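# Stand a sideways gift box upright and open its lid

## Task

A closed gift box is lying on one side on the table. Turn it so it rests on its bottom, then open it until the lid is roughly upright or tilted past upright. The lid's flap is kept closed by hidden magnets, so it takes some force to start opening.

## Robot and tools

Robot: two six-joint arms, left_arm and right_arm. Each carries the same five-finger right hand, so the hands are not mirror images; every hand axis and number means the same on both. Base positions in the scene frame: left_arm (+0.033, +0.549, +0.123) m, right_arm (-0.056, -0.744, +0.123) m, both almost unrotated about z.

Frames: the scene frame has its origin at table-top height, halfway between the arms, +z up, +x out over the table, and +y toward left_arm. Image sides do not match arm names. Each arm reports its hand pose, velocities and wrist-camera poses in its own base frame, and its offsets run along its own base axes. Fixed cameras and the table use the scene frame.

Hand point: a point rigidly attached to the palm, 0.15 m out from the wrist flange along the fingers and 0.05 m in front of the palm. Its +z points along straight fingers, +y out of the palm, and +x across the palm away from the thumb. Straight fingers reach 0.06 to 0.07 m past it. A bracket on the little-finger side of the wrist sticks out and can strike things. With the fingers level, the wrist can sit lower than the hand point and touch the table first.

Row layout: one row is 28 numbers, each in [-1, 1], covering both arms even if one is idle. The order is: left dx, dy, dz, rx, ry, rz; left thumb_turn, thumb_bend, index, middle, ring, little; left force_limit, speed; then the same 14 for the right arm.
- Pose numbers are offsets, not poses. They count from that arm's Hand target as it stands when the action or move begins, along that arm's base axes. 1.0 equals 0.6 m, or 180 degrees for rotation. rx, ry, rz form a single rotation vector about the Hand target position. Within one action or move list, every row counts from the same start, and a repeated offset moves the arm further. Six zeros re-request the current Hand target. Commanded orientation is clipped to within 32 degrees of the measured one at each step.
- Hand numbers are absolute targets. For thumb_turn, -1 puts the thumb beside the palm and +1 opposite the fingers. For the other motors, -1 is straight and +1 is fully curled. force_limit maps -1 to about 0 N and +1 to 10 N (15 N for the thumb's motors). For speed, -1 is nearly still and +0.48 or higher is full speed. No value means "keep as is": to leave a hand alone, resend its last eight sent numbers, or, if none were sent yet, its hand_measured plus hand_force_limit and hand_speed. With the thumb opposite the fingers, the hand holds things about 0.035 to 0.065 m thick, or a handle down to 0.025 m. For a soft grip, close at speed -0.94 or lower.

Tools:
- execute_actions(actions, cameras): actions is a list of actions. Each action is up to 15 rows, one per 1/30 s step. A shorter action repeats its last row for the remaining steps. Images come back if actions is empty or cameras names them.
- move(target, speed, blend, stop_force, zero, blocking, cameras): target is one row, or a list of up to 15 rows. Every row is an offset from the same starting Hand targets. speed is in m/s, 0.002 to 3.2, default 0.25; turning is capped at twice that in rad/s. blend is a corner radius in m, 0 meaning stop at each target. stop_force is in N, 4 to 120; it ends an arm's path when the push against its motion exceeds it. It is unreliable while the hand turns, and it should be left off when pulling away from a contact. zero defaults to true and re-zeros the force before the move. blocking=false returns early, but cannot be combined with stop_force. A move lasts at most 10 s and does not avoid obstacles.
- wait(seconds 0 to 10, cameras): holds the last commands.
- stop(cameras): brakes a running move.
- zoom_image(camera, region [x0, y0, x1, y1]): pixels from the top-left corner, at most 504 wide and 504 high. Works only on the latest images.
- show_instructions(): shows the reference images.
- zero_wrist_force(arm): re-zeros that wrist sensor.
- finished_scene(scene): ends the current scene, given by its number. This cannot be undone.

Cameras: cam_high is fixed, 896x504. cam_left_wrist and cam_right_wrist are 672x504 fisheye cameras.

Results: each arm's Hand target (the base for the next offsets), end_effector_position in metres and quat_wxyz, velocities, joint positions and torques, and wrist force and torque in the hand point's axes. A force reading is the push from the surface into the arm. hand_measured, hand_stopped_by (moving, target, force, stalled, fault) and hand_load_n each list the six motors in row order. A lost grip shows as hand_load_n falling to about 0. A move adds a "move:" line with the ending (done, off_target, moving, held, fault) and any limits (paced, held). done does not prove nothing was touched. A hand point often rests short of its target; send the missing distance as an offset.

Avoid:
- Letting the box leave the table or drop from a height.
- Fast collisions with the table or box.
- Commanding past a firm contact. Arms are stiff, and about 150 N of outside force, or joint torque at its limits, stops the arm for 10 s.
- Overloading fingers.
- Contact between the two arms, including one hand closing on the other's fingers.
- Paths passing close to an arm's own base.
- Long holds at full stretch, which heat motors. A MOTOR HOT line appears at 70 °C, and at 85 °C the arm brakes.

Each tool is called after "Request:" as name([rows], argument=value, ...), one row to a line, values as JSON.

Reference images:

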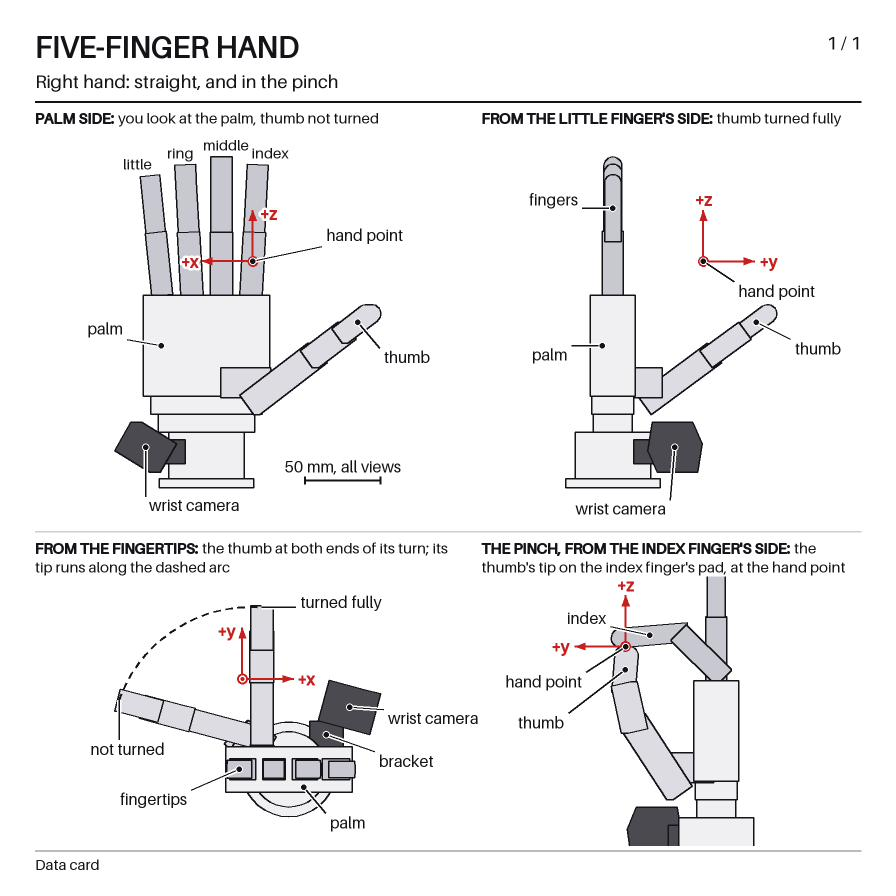

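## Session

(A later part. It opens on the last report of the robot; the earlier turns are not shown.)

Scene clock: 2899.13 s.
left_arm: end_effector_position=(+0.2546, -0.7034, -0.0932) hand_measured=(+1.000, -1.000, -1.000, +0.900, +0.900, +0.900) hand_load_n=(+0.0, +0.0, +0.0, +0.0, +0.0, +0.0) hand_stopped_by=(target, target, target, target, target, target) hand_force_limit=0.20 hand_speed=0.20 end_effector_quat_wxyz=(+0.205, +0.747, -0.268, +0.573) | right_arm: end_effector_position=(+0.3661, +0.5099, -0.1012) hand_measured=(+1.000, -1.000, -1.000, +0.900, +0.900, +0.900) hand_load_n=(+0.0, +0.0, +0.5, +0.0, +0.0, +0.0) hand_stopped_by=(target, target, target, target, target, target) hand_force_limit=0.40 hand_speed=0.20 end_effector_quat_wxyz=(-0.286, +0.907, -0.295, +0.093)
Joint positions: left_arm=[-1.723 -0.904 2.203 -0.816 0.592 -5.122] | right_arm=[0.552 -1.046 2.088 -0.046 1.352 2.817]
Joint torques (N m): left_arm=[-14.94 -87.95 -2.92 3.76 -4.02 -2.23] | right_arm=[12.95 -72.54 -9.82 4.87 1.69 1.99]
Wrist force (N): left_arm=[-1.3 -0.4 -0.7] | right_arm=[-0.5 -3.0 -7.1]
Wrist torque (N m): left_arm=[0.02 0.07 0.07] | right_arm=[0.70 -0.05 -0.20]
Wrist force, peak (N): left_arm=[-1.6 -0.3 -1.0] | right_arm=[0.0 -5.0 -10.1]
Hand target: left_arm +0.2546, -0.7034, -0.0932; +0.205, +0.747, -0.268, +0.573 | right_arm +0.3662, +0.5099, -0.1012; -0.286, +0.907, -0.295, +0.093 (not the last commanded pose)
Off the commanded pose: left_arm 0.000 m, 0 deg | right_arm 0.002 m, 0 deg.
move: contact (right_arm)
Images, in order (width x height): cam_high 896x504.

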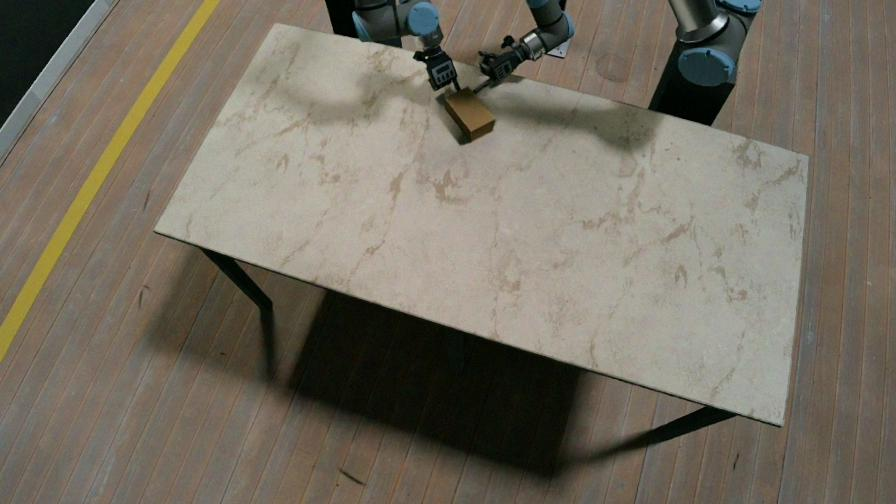

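Request:
move(target=[0.0318,-0.0242,0,0,0,0,1,-1,-1,0.9,0.9,0.9,0.2,0.2,0,0,0,0,0,0,1,-1,-1,0.9,0.9,0.9,0.4,0.2], speed=0.012, stop_force=4, cameras=["cam_high", "cam_left_wrist"])

Request:
zoom_image(camera="cam_high", region=[420, 60, 520, 150])

Scene clock: 2916.77 s.
left_arm: end_effector_position=(+0.2737, -0.7179, -0.0932) hand_measured=(+1.000, -1.000, -1.000, +0.900, +0.900, +0.900) hand_load_n=(+0.0, +0.0, -1.0, +0.5, +0.0, +0.0) hand_stopped_by=(target, target, target, target, target, target) hand_force_limit=0.20 hand_speed=0.20 end_effector_quat_wxyz=(+0.205, +0.747, -0.268, +0.573) | right_arm: end_effector_position=(+0.3662, +0.5099, -0.1012) hand_measured=(+1.000, -1.000, -1.000, +0.900, +0.900, +0.900) hand_load_n=(+0.0, +0.0, +0.5, +0.0, +0.0, +0.0) hand_stopped_by=(target, target, target, target, target, target) hand_force_limit=0.40 hand_speed=0.20 end_effector_quat_wxyz=(-0.286, +0.907, -0.295, +0.093)
Joint positions: left_arm=[-1.68 -0.898 2.172 -0.819 0.63 -5.088] | right_arm=[0.552 -1.046 2.088 -0.046 1.352 2.817]
Joint torques (N m): left_arm=[17.61 -47.99 -17.84 -1.43 2.56 2.51] | right_arm=[7.97 -74.29 -24.29 4 1.36 2.13]
Wrist force (N): left_arm=[-1.7 0.6 -1.8] | right_arm=[-0.1 -3.2 -6.6]
Wrist torque (N m): left_arm=[0.04 0.06 -0.26] | right_arm=[0.62 -0.12 -0.18]
Wrist force, peak (N): left_arm=[-2.2 0.1 -2.0] | right_arm=[-0.4 -3.2 -7.6]
Hand target: left_arm +0.2737, -0.7179, -0.0932; +0.205, +0.747, -0.268, +0.573 | right_arm +0.3662, +0.5099, -0.1012; -0.286, +0.907, -0.295, +0.093
Off the commanded pose: left_arm 0.000 m, 0 deg | right_arm 0.000 m, 0 deg.
move: done
Images, in order (width x height): cam_high 896x504, cam_left_wrist 672x504.

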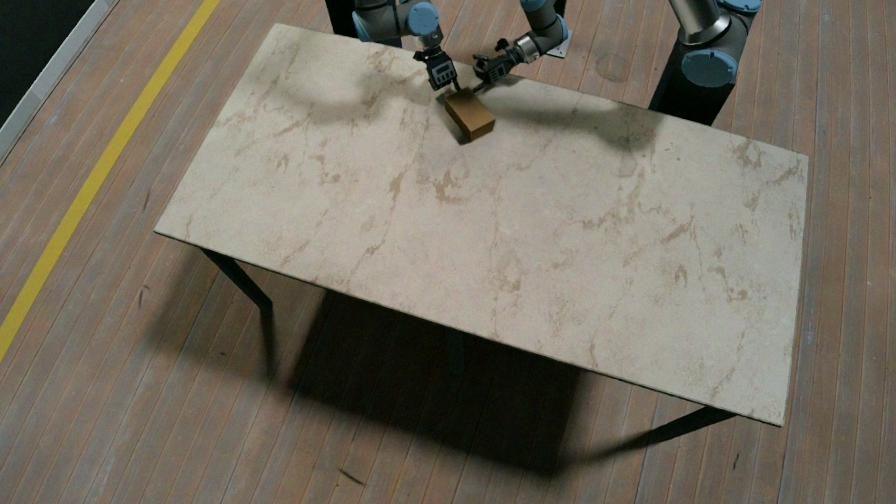

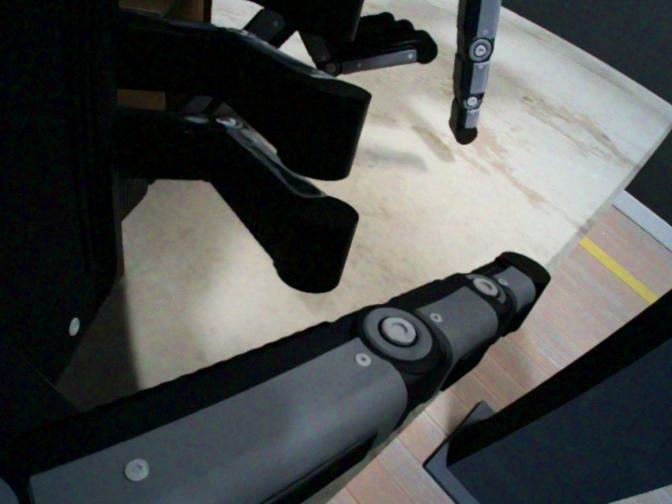

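Scaled by 5.040 from the camera's 896x504 image, which has a finer 1280x720 frame.

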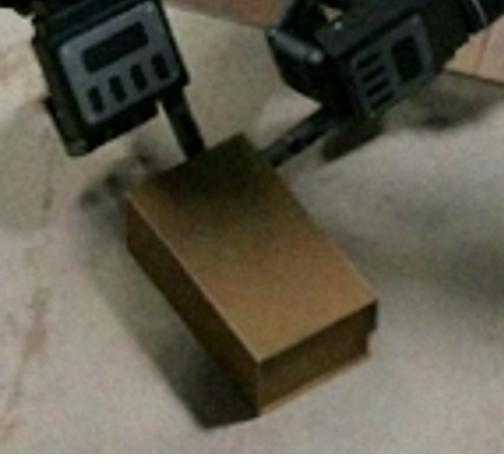

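Request:
move([
  [0.0026,-0.002,0,0,0,0,1,-1,-1,0.9,0.9,0.9,0.2,0.2,0,0,0,0,0,0,1,-1,-1,0.9,0.9,0.9,0.4,0.2],
  [0.0026,-0.002,0.015,0,0,0,1,-1,-1,0.9,0.9,0.9,0.2,0.2,0,0,0,0,0,0,1,-1,-1,0.9,0.9,0.9,0.4,0.2],
], speed=0.008, stop_force=12, cameras=["cam_high", "cam_left_wrist"])

Request:
zoom_image(camera="cam_high", region=[420, 60, 520, 150])

Scene clock: 2926.10 s.
left_arm: end_effector_position=(+0.2753, -0.7191, -0.0842) hand_measured=(+1.000, -1.000, -1.000, +0.900, +0.900, +0.900) hand_load_n=(+0.0, +0.0, -2.0, +0.0, +0.5, +0.0) hand_stopped_by=(target, target, target, target, target, target) hand_force_limit=0.20 hand_speed=0.20 end_effector_quat_wxyz=(+0.205, +0.747, -0.268, +0.573) | right_arm: end_effector_position=(+0.3662, +0.5099, -0.1012) hand_measured=(+1.000, -1.000, -1.000, +0.900, +0.900, +0.900) hand_load_n=(+0.0, +0.0, +1.0, +0.0, +0.0, +0.0) hand_stopped_by=(target, target, target, target, target, target) hand_force_limit=0.40 hand_speed=0.20 end_effector_quat_wxyz=(-0.286, +0.907, -0.295, +0.093)
Joint positions: left_arm=[-1.677 -0.914 2.171 -0.804 0.633 -5.086] | right_arm=[0.552 -1.046 2.088 -0.046 1.352 2.817]
Joint torques (N m): left_arm=[15.27 -92.33 -4.31 3.45 -0.35 1.06] | right_arm=[2.06 -70.63 -23.52 3.45 1.1 1.71]
Wrist force (N): left_arm=[-4.2 1.1 -0.7] | right_arm=[0.2 -5.4 -4.9]
Wrist torque (N m): left_arm=[-0.13 -0.12 -0.43] | right_arm=[0.64 -0.05 -0.17]
Wrist force, peak (N): left_arm=[-6.1 1.7 0.5] | right_arm=[-0.4 -3.4 -7.5]
Hand target: left_arm +0.2753, -0.7191, -0.0842; +0.205, +0.747, -0.268, +0.573 | right_arm +0.3662, +0.5099, -0.1012; -0.286, +0.907, -0.295, +0.093
Off the commanded pose: left_arm 0.000 m, 0 deg | right_arm 0.000 m, 0 deg.
move: done
Images, in order (width x height): cam_high 896x504, cam_left_wrist 672x504.

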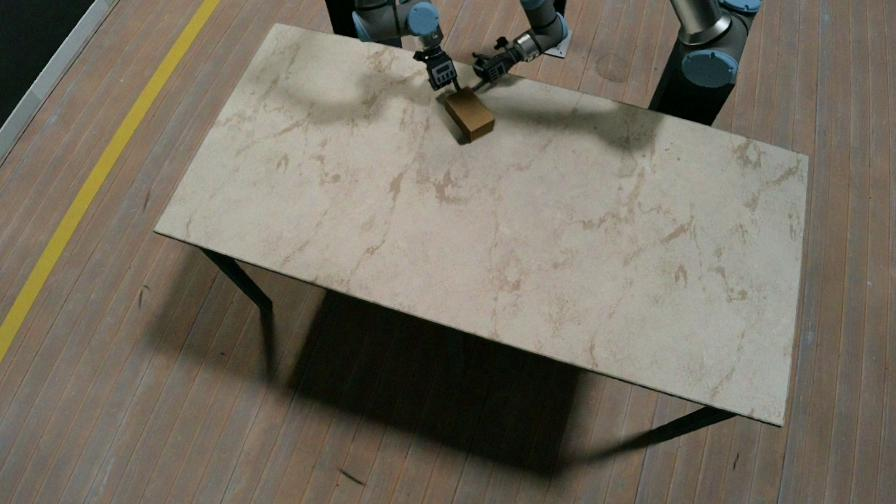

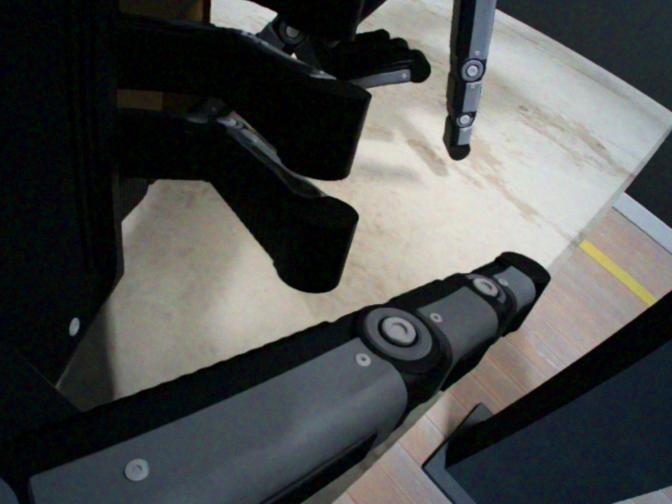

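Scaled by 5.040 from the camera's 896x504 image, which has a finer 1280x720 frame.

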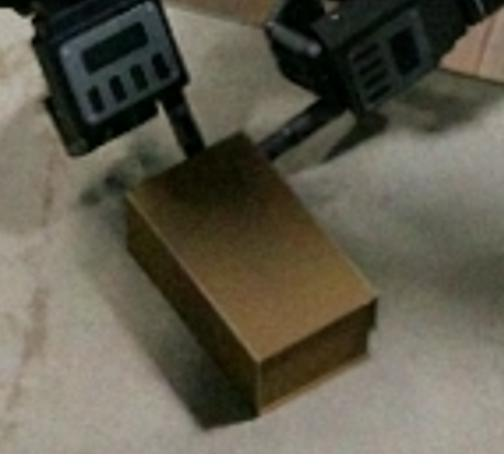

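Request:
move(target=[0,0,0.02,0,0,0,1,-1,-1,0.9,0.9,0.9,0.2,0.2,0,0,0,0,0,0,1,-1,-1,0.9,0.9,0.9,0.4,0.2], speed=0.015, stop_force=12, cameras=["cam_high", "cam_left_wrist"])

Request:
zoom_image(camera="cam_high", region=[420, 60, 520, 150])

Scene clock: 2936.67 s.
left_arm: end_effector_position=(+0.2753, -0.7191, -0.0722) hand_measured=(+1.000, -1.000, -1.000, +0.900, +0.900, +0.900) hand_load_n=(+0.0, +0.0, -2.5, +0.0, +0.0, +0.0) hand_stopped_by=(target, target, target, target, target, target) hand_force_limit=0.20 hand_speed=0.20 end_effector_quat_wxyz=(+0.205, +0.747, -0.268, +0.573) | right_arm: end_effector_position=(+0.3662, +0.5099, -0.1012) hand_measured=(+1.000, -1.000, -1.000, +0.900, +0.900, +0.900) hand_load_n=(+0.0, +0.0, +1.5, +0.0, +0.0, +0.0) hand_stopped_by=(target, target, target, target, target, target) hand_force_limit=0.40 hand_speed=0.20 end_effector_quat_wxyz=(-0.286, +0.907, -0.295, +0.093)
Joint positions: left_arm=[-1.677 -0.937 2.173 -0.784 0.633 -5.086] | right_arm=[0.552 -1.046 2.088 -0.046 1.352 2.817]
Joint torques (N m): left_arm=[8.31 -90.06 -4.37 3.75 -4.43 1.81] | right_arm=[-0.51 -64.09 -24.07 2.86 1.1 1.72]
Wrist force (N): left_arm=[-3.0 1.1 -0.4] | right_arm=[0.2 -5.4 -4.4]
Wrist torque (N m): left_arm=[-0.15 -0.02 -0.35] | right_arm=[0.60 -0.07 -0.17]
Wrist force, peak (N): left_arm=[-4.8 1.8 -0.6] | right_arm=[0.1 -5.5 -5.2]
Hand target: left_arm +0.2753, -0.7191, -0.0722; +0.205, +0.747, -0.268, +0.573 | right_arm +0.3662, +0.5099, -0.1012; -0.286, +0.907, -0.295, +0.093
Off the commanded pose: left_arm 0.000 m, 0 deg | right_arm 0.000 m, 0 deg.
move: done
Images, in order (width x height): cam_high 896x504, cam_left_wrist 672x504.

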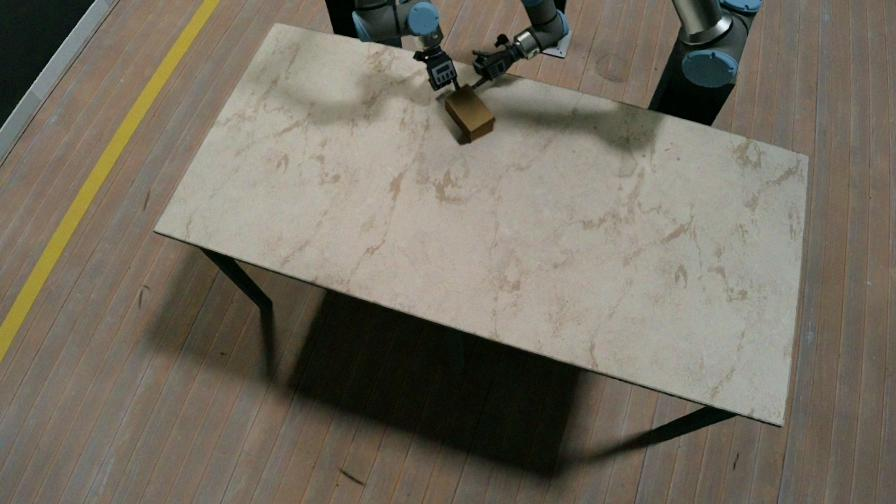

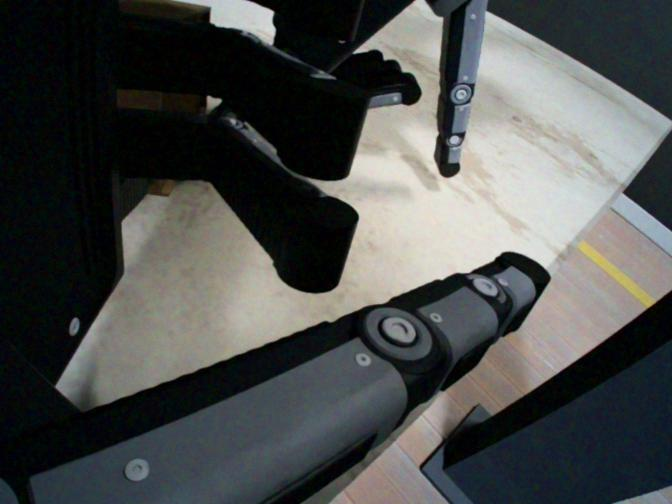

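Scaled by 5.040 from the camera's 896x504 image, which has a finer 1280x720 frame.

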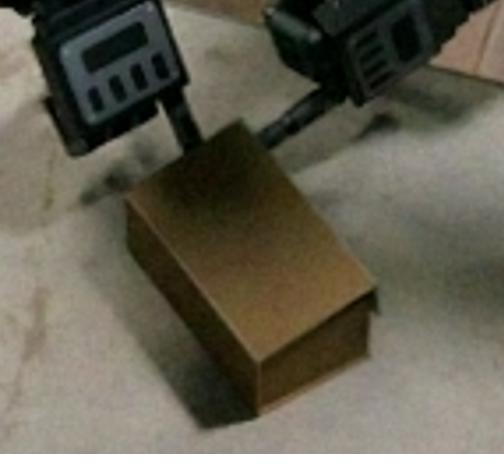

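Request:
move([
  [0,0,0.0433,0,0,0,1,-1,-1,0.9,0.9,0.9,0.2,0.2,0,0,0,0,0,0,1,-1,-1,0.9,0.9,0.9,0.4,0.2],
  [0.0053,-0.004,0.0817,0,0,0,1,-1,-1,0.9,0.9,0.9,0.2,0.2,0,0,0,0,0,0,1,-1,-1,0.9,0.9,0.9,0.4,0.2],
], speed=0.04, stop_force=12, cameras=["cam_high", "cam_left_wrist", "cam_right_wrist"])

Request:
zoom_image(camera="cam_high", region=[420, 60, 520, 150])

Scene clock: 2960.10 s.
left_arm: end_effector_position=(+0.2785, -0.7215, -0.0232) hand_measured=(+1.000, -1.000, -1.000, +0.900, +0.900, +0.900) hand_load_n=(+0.0, +0.0, +0.0, +0.0, +0.0, +0.0) hand_stopped_by=(target, target, target, target, target, target) hand_force_limit=0.20 hand_speed=0.20 end_effector_quat_wxyz=(+0.205, +0.747, -0.268, +0.573) | right_arm: end_effector_position=(+0.3662, +0.5099, -0.1012) hand_measured=(+1.000, -1.000, -1.000, +0.900, +0.900, +0.900) hand_load_n=(+0.0, +0.0, +1.0, +0.0, +0.5, +0.0) hand_stopped_by=(target, target, target, target, target, target) hand_force_limit=0.40 hand_speed=0.20 end_effector_quat_wxyz=(-0.286, +0.907, -0.295, +0.093)
Joint positions: left_arm=[-1.67 -1.025 2.172 -0.697 0.639 -5.081] | right_arm=[0.552 -1.046 2.088 -0.046 1.352 2.817]
Joint torques (N m): left_arm=[16.24 -87.73 -22.96 3.64 2.77 2.05] | right_arm=[-0.7 -58.4 -23.83 2.83 1.37 1.3]
Wrist force (N): left_arm=[-1.2 -0.5 -0.3] | right_arm=[0.3 -5.4 -4.6]
Wrist torque (N m): left_arm=[-0.01 0.01 -0.24] | right_arm=[0.62 -0.07 -0.16]
Wrist force, peak (N): left_arm=[-3.6 1.3 -0.5] | right_arm=[0.3 -5.6 -5.0]
Hand target: left_arm +0.2785, -0.7215, -0.0232; +0.205, +0.747, -0.268, +0.573 | right_arm +0.3662, +0.5099, -0.1012; -0.286, +0.907, -0.295, +0.093
Off the commanded pose: left_arm 0.000 m, 0 deg | right_arm 0.000 m, 0 deg.
move: done

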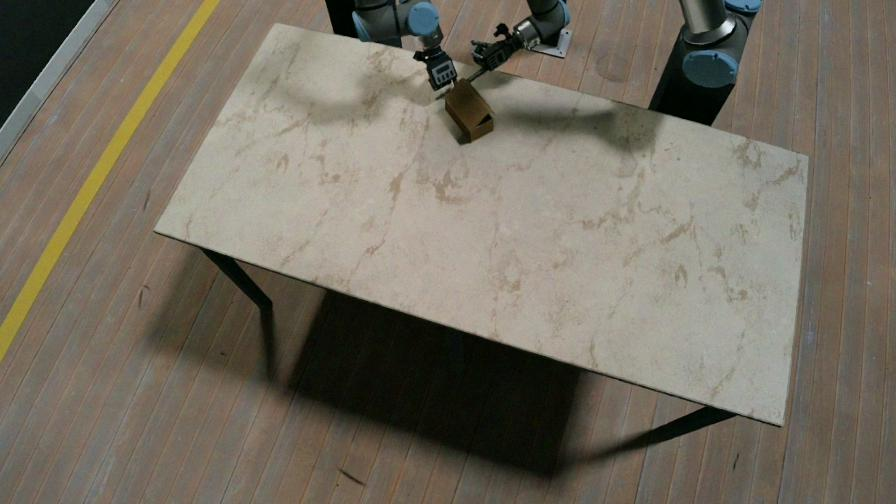

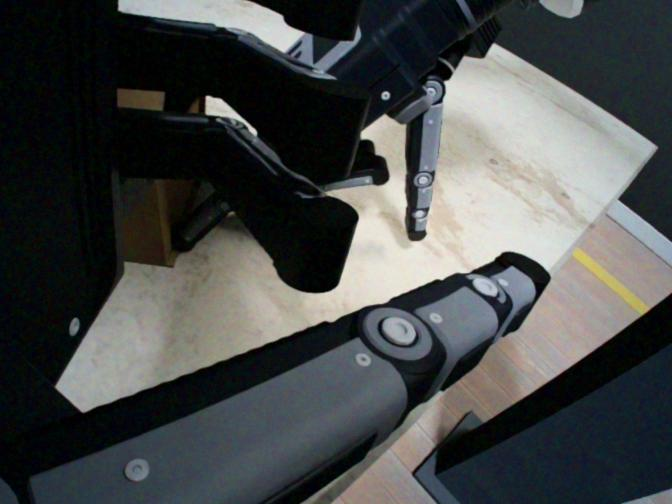

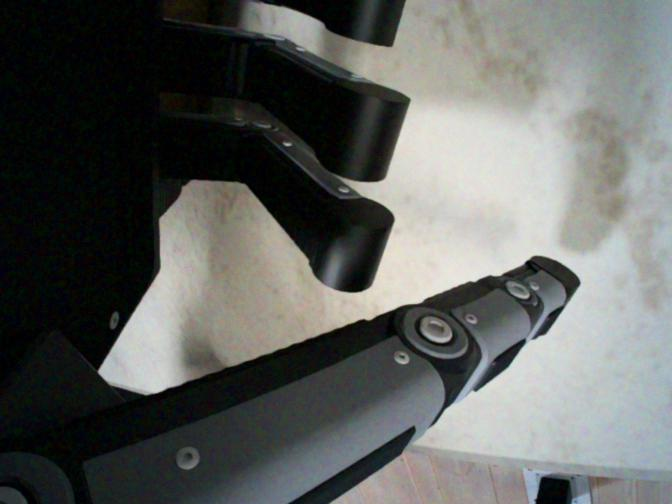

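Scaled by 5.040 from the camera's 896x504 image, which has a finer 1280x720 frame.

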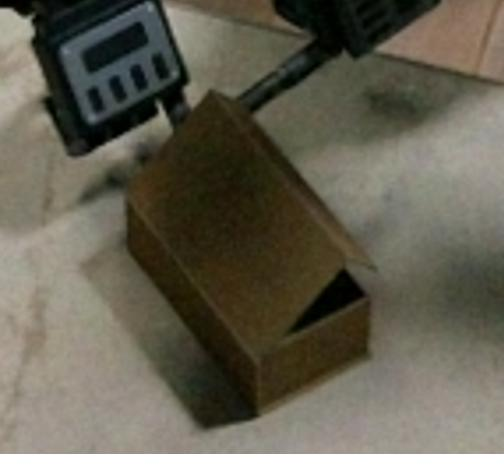

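Request:
move([
  [0,0,0,0,0,0,1,-1,-1,0.9,0.9,0.9,0.2,0.2,-0.02,-0.028,0.02,0,0,0,1,-1,-1,0.9,0.9,0.9,0.4,0.2],
  [0.0152,-0.0116,0.035,0,0,0,1,-1,-1,0.9,0.9,0.9,0.2,0.2,-0.118,-0.162,0.1,0,0,0,1,-1,-1,0.9,0.9,0.9,0.4,0.2],
], speed=[0.05,0.1], blend=[0.01,0], cameras=["cam_high", "cam_left_wrist"])

Request:
zoom_image(camera="cam_high", region=[420, 60, 520, 150])

Scene clock: 2974.03 s.
left_arm: end_effector_position=(+0.2876, -0.7284, -0.0022) hand_measured=(+1.000, -1.000, -1.000, +0.900, +0.900, +0.900) hand_load_n=(+0.5, +0.0, +0.0, +0.0, +0.0, +0.0) hand_stopped_by=(target, target, target, target, target, target) hand_force_limit=0.20 hand_speed=0.20 end_effector_quat_wxyz=(+0.205, +0.747, -0.268, +0.573) | right_arm: end_effector_position=(+0.2954, +0.4128, -0.0413) hand_measured=(+1.000, -1.000, -1.000, +0.900, +0.900, +0.900) hand_load_n=(+0.0, +0.0, -0.5, +0.5, +0.0, +0.0) hand_stopped_by=(target, target, target, target, target, target) hand_force_limit=0.40 hand_speed=0.20 end_effector_quat_wxyz=(-0.286, +0.907, -0.295, +0.093)
Joint positions: left_arm=[-1.651 -1.057 2.155 -0.66 0.656 -5.067] | right_arm=[0.431 -1.277 2.316 -0.016 1.287 2.711]
Joint torques (N m): left_arm=[17.67 -84.63 -24.74 3.47 2.74 2.47] | right_arm=[-14.82 -62.19 -5.42 5.23 -3 -1.98]
Wrist force (N): left_arm=[-1.5 -0.5 -0.6] | right_arm=[-0.2 0.5 -0.7]
Wrist torque (N m): left_arm=[-0.03 0.06 -0.26] | right_arm=[0.21 -0.04 0.02]
Wrist force, peak (N): left_arm=[-2.0 -0.6 -0.5] | right_arm=[0.1 -5.5 -5.1]
Hand target: left_arm +0.2876, -0.7284, -0.0022; +0.205, +0.747, -0.268, +0.573 | right_arm +0.2954, +0.4127, -0.0412; -0.286, +0.907, -0.295, +0.093
Off the commanded pose: left_arm 0.000 m, 0 deg | right_arm 0.000 m, 0 deg.
move: done
Images, in order (width x height): cam_high 896x504, cam_left_wrist 672x504.

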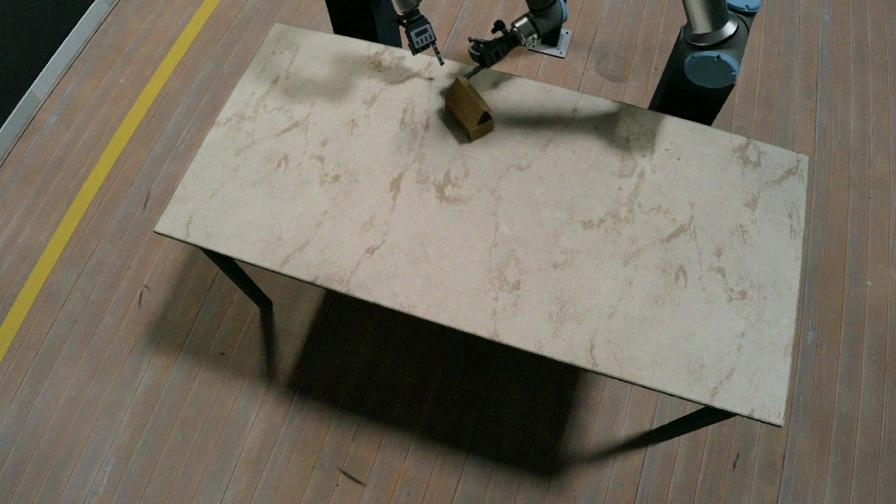

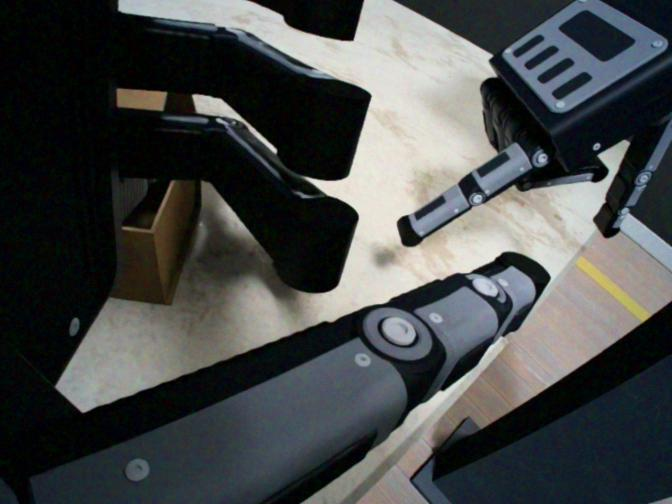

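Scaled by 5.040 from the camera's 896x504 image, which has a finer 1280x720 frame.

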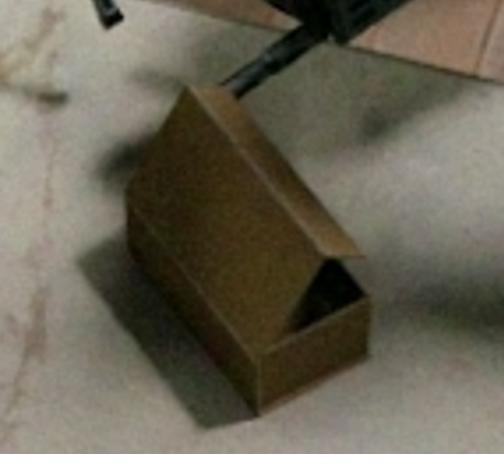

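Request:
move([
  [0.0159,-0.0121,0.02,0,0,0,1,-1,-1,0.9,0.9,0.9,0.2,0.2,0,0,0,0,0,0,1,-1,-1,0.9,0.9,0.9,0.4,0.2],
  [0.0305,-0.0232,0.035,0,0,0,1,-1,-1,0.9,0.9,0.9,0.2,0.2,0,0,0,0,0,0,1,-1,-1,0.9,0.9,0.9,0.4,0.2],
  [0.0503,-0.0384,0.0483,0,0,0,1,-1,-1,0.9,0.9,0.9,0.2,0.2,0,0,0,0,0,0,1,-1,-1,0.9,0.9,0.9,0.4,0.2],
], speed=0.04, blend=[0.005,0.005,0], cameras=["cam_high", "cam_left_wrist"])

Request:
zoom_image(camera="cam_high", region=[420, 60, 520, 150])

Scene clock: 2987.83 s.
left_arm: end_effector_position=(+0.3177, -0.7515, +0.0268) hand_measured=(+1.000, -1.000, -1.000, +0.900, +0.900, +0.900) hand_load_n=(+0.0, +0.0, +0.0, +0.0, +0.0, +0.0) hand_stopped_by=(target, target, target, target, target, target) hand_force_limit=0.20 hand_speed=0.20 end_effector_quat_wxyz=(+0.205, +0.747, -0.268, +0.573) | right_arm: end_effector_position=(+0.2954, +0.4127, -0.0412) hand_measured=(+1.000, -1.000, -1.000, +0.900, +0.900, +0.900) hand_load_n=(+0.0, +0.0, +0.0, +0.0, +0.0, +0.0) hand_stopped_by=(target, target, target, target, target, target) hand_force_limit=0.40 hand_speed=0.20 end_effector_quat_wxyz=(-0.286, +0.907, -0.295, +0.093)
Joint positions: left_arm=[-1.591 -1.08 2.095 -0.607 0.71 -5.028] | right_arm=[0.43 -1.277 2.316 -0.016 1.287 2.711]
Joint torques (N m): left_arm=[13.87 -86.69 -26.22 3.47 3.12 2.14] | right_arm=[-15.72 -60.01 -6.3 4.98 -3.06 -1.72]
Wrist force (N): left_arm=[-1.7 -0.2 -0.3] | right_arm=[-0.2 0.2 -0.7]
Wrist torque (N m): left_arm=[0.00 0.10 -0.23] | right_arm=[0.18 -0.05 0.01]
Wrist force, peak (N): left_arm=[-2.1 -0.2 -0.5] | right_arm=[-0.2 -0.1 -1.3]
Hand target: left_arm +0.3178, -0.7515, +0.0268; +0.205, +0.747, -0.268, +0.573 | right_arm +0.2954, +0.4127, -0.0412; -0.286, +0.907, -0.295, +0.093
Off the commanded pose: left_arm 0.000 m, 0 deg | right_arm 0.000 m, 0 deg.
move: done
Images, in order (width x height): cam_high 896x504, cam_left_wrist 672x504.

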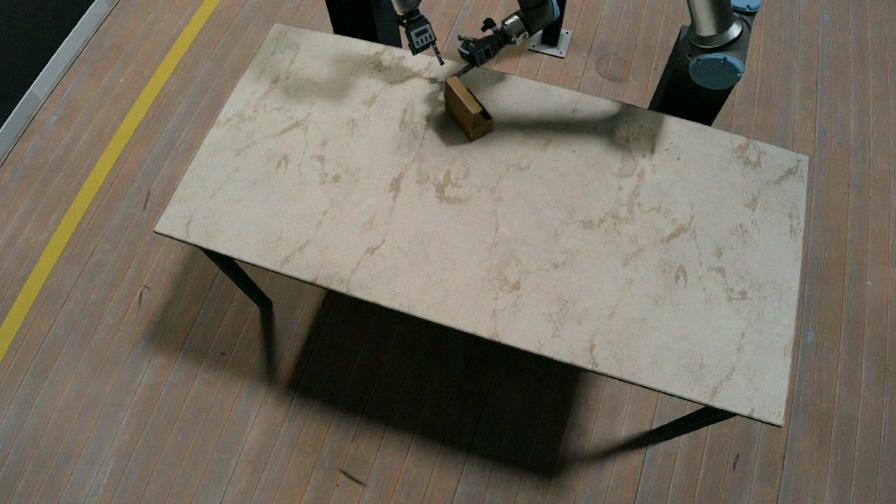

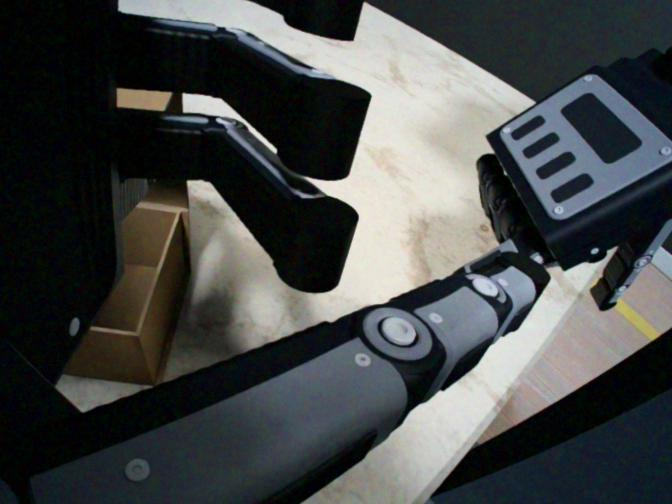

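Scaled by 5.040 from the camera's 896x504 image, which has a finer 1280x720 frame.

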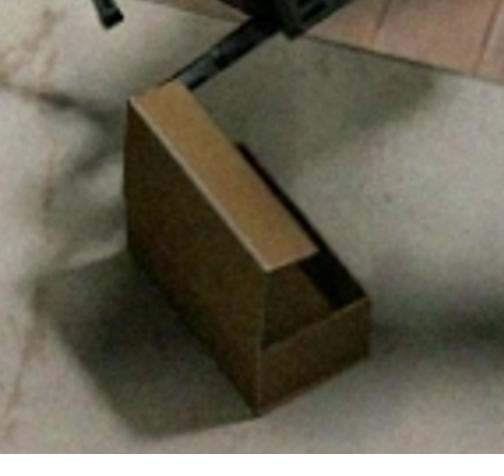

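Request:
move([
  [0.0192,-0.0147,0.0083,0,0,0,1,-1,-1,0.9,0.9,0.9,0.2,0.2,-0.05,-0.083,0.05,0,0,0,1,-1,-1,0.9,0.9,0.9,0.4,0.2],
  [0.0378,-0.0288,0.0133,0,0,0,1,-1,-1,0.9,0.9,0.9,0.2,0.2,-0.05,-0.083,0.05,0,0,0,1,-1,-1,0.9,0.9,0.9,0.4,0.2],
], speed=0.04, blend=[0.005,0], cameras=["cam_high", "cam_left_wrist"])

Request:
zoom_image(camera="cam_high", region=[420, 60, 520, 150])

Scene clock: 2999.47 s.
left_arm: end_effector_position=(+0.3404, -0.7687, +0.0348) hand_measured=(+1.000, -1.000, -1.000, +0.900, +0.900, +0.900) hand_load_n=(+0.0, +0.5, +0.0, +0.0, +0.0, +0.0) hand_stopped_by=(target, target, target, target, target, target) hand_force_limit=0.20 hand_speed=0.20 end_effector_quat_wxyz=(+0.205, +0.747, -0.268, +0.573) | right_arm: end_effector_position=(+0.2654, +0.3629, -0.0112) hand_measured=(+1.000, -1.000, -1.000, +0.900, +0.900, +0.900) hand_load_n=(+0.0, +0.0, +0.0, +0.0, +0.0, +0.5) hand_stopped_by=(target, target, target, target, target, target) hand_force_limit=0.40 hand_speed=0.20 end_effector_quat_wxyz=(-0.286, +0.907, -0.295, +0.093)
Joint positions: left_arm=[-1.551 -1.072 2.05 -0.588 0.748 -5.005] | right_arm=[0.325 -1.407 2.416 0.044 1.233 2.615]
Joint torques (N m): left_arm=[16.59 -46.61 -32.61 3.17 2.79 2.82] | right_arm=[-15.66 -51.85 -6.65 5.44 -2.5 -2.09]
Wrist force (N): left_arm=[-1.0 -0.6 -0.2] | right_arm=[-0.1 0.2 -0.9]
Wrist torque (N m): left_arm=[-0.08 0.01 -0.21] | right_arm=[0.17 -0.06 0.01]
Wrist force, peak (N): left_arm=[-2.0 -0.6 -0.7] | right_arm=[-0.5 0.4 -1.4]
Hand target: left_arm +0.3404, -0.7688, +0.0348; +0.205, +0.747, -0.268, +0.573 | right_arm +0.2654, +0.3629, -0.0112; -0.286, +0.907, -0.295, +0.093
Off the commanded pose: left_arm 0.000 m, 0 deg | right_arm 0.000 m, 0 deg.
move: done
Images, in order (width x height): cam_high 896x504, cam_left_wrist 672x504.

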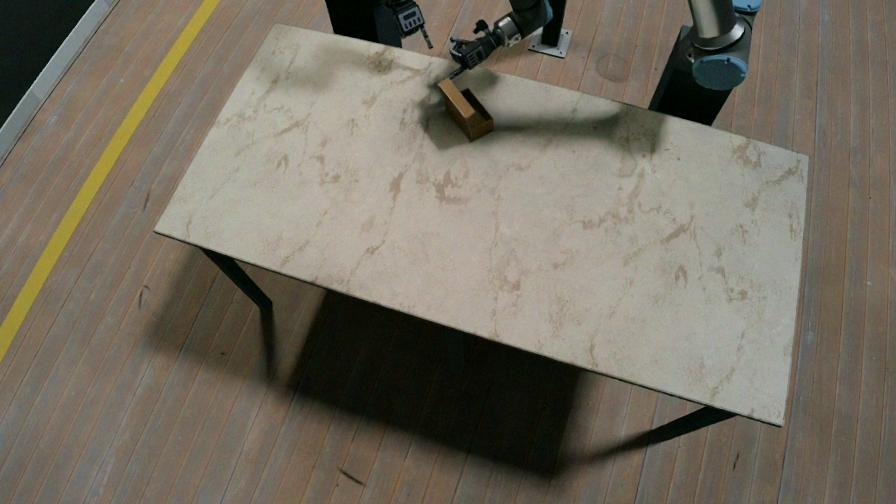

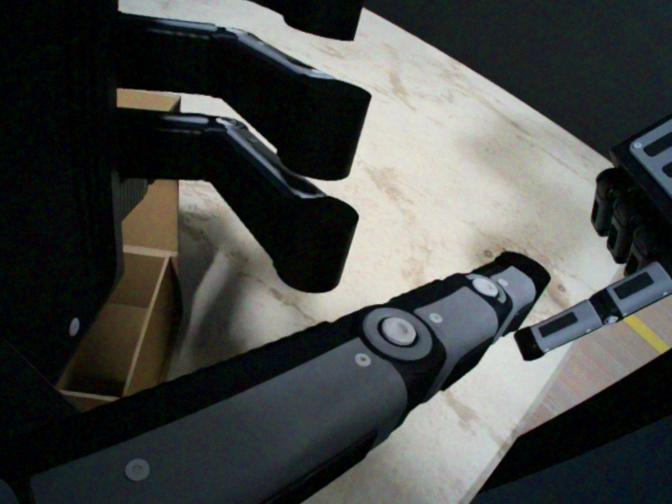

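Scaled by 5.040 from the camera's 896x504 image, which has a finer 1280x720 frame.

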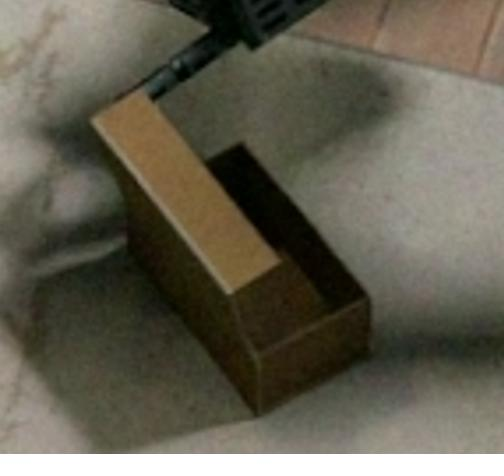

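Request:
move([
  [0,0,-0.02,0,0,0,1,-1,-1,0.9,0.9,0.9,0.2,0.2,0,0,0,0,0,0,1,-1,-1,0.9,0.9,0.9,0.4,0.2],
  [-0.159,0.1212,-0.02,0,0,0,1,-1,-1,0.9,0.9,0.9,0.2,0.2,0,0,0,0,0,0,1,-1,-1,0.9,0.9,0.9,0.4,0.2],
], speed=[0.03,0.1], cameras=["cam_high", "cam_left_wrist"])

Request:
zoom_image(camera="cam_high", region=[420, 60, 520, 150])

Scene clock: 3008.33 s.
left_arm: end_effector_position=(+0.2451, -0.6961, +0.0228) hand_measured=(+1.000, -1.000, -1.000, +0.900, +0.900, +0.900) hand_load_n=(+0.0, +0.0, +0.0, +0.0, +0.0, +0.0) hand_stopped_by=(target, target, target, target, target, target) hand_force_limit=0.20 hand_speed=0.20 end_effector_quat_wxyz=(+0.205, +0.747, -0.268, +0.573) | right_arm: end_effector_position=(+0.2654, +0.3629, -0.0112) hand_measured=(+1.000, -1.000, -1.000, +0.900, +0.900, +0.900) hand_load_n=(+0.0, +0.0, +0.0, +0.0, +0.0, +0.0) hand_stopped_by=(target, target, target, target, target, target) hand_force_limit=0.40 hand_speed=0.20 end_effector_quat_wxyz=(-0.286, +0.907, -0.295, +0.093)
Joint positions: left_arm=[-1.745 -1.129 2.222 -0.595 0.572 -5.141] | right_arm=[0.325 -1.407 2.416 0.044 1.233 2.615]
Joint torques (N m): left_arm=[-14.04 -79.51 -10.77 3.67 -4.48 -2.08] | right_arm=[-15.33 -50.18 -7.57 5.06 -2.79 -1.65]
Wrist force (N): left_arm=[-0.9 -0.5 -0.6] | right_arm=[-0.3 -0.1 -1.1]
Wrist torque (N m): left_arm=[-0.02 0.00 0.10] | right_arm=[0.14 -0.02 -0.02]
Wrist force, peak (N): left_arm=[-1.9 -0.6 -0.6] | right_arm=[-0.5 -0.2 -1.4]
Hand target: left_arm +0.2450, -0.6960, +0.0228; +0.205, +0.747, -0.268, +0.573 | right_arm +0.2654, +0.3629, -0.0112; -0.286, +0.907, -0.295, +0.093
Off the commanded pose: left_arm 0.000 m, 0 deg | right_arm 0.000 m, 0 deg.
move: done
Images, in order (width x height): cam_high 896x504, cam_left_wrist 672x504.

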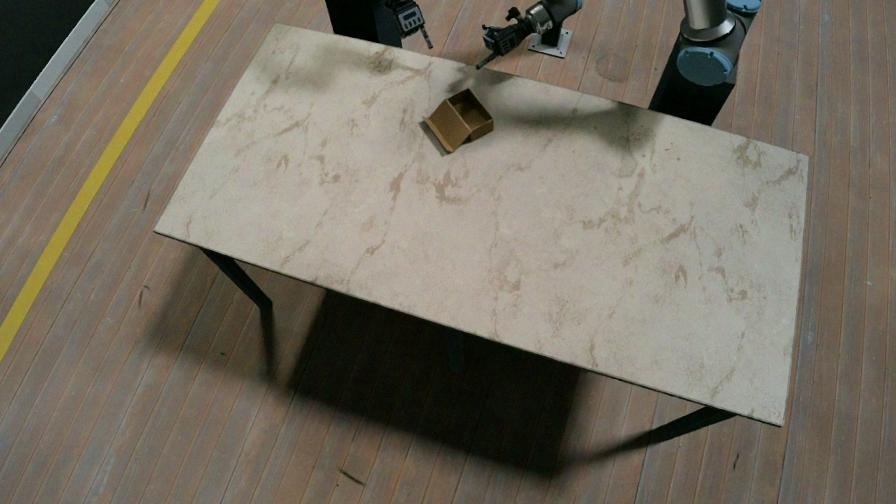

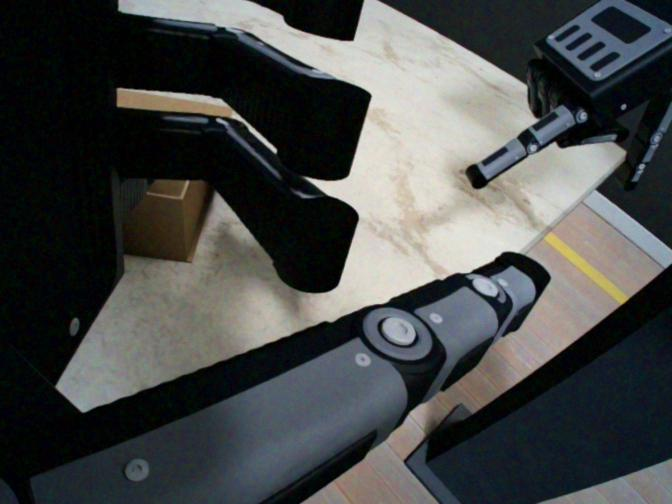

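Scaled by 5.040 from the camera's 896x504 image, which has a finer 1280x720 frame.

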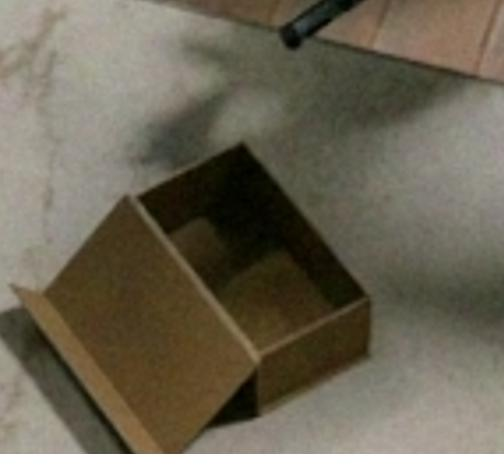

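Request:
finished_scene(scene=1)

The scene is finished: the task was done.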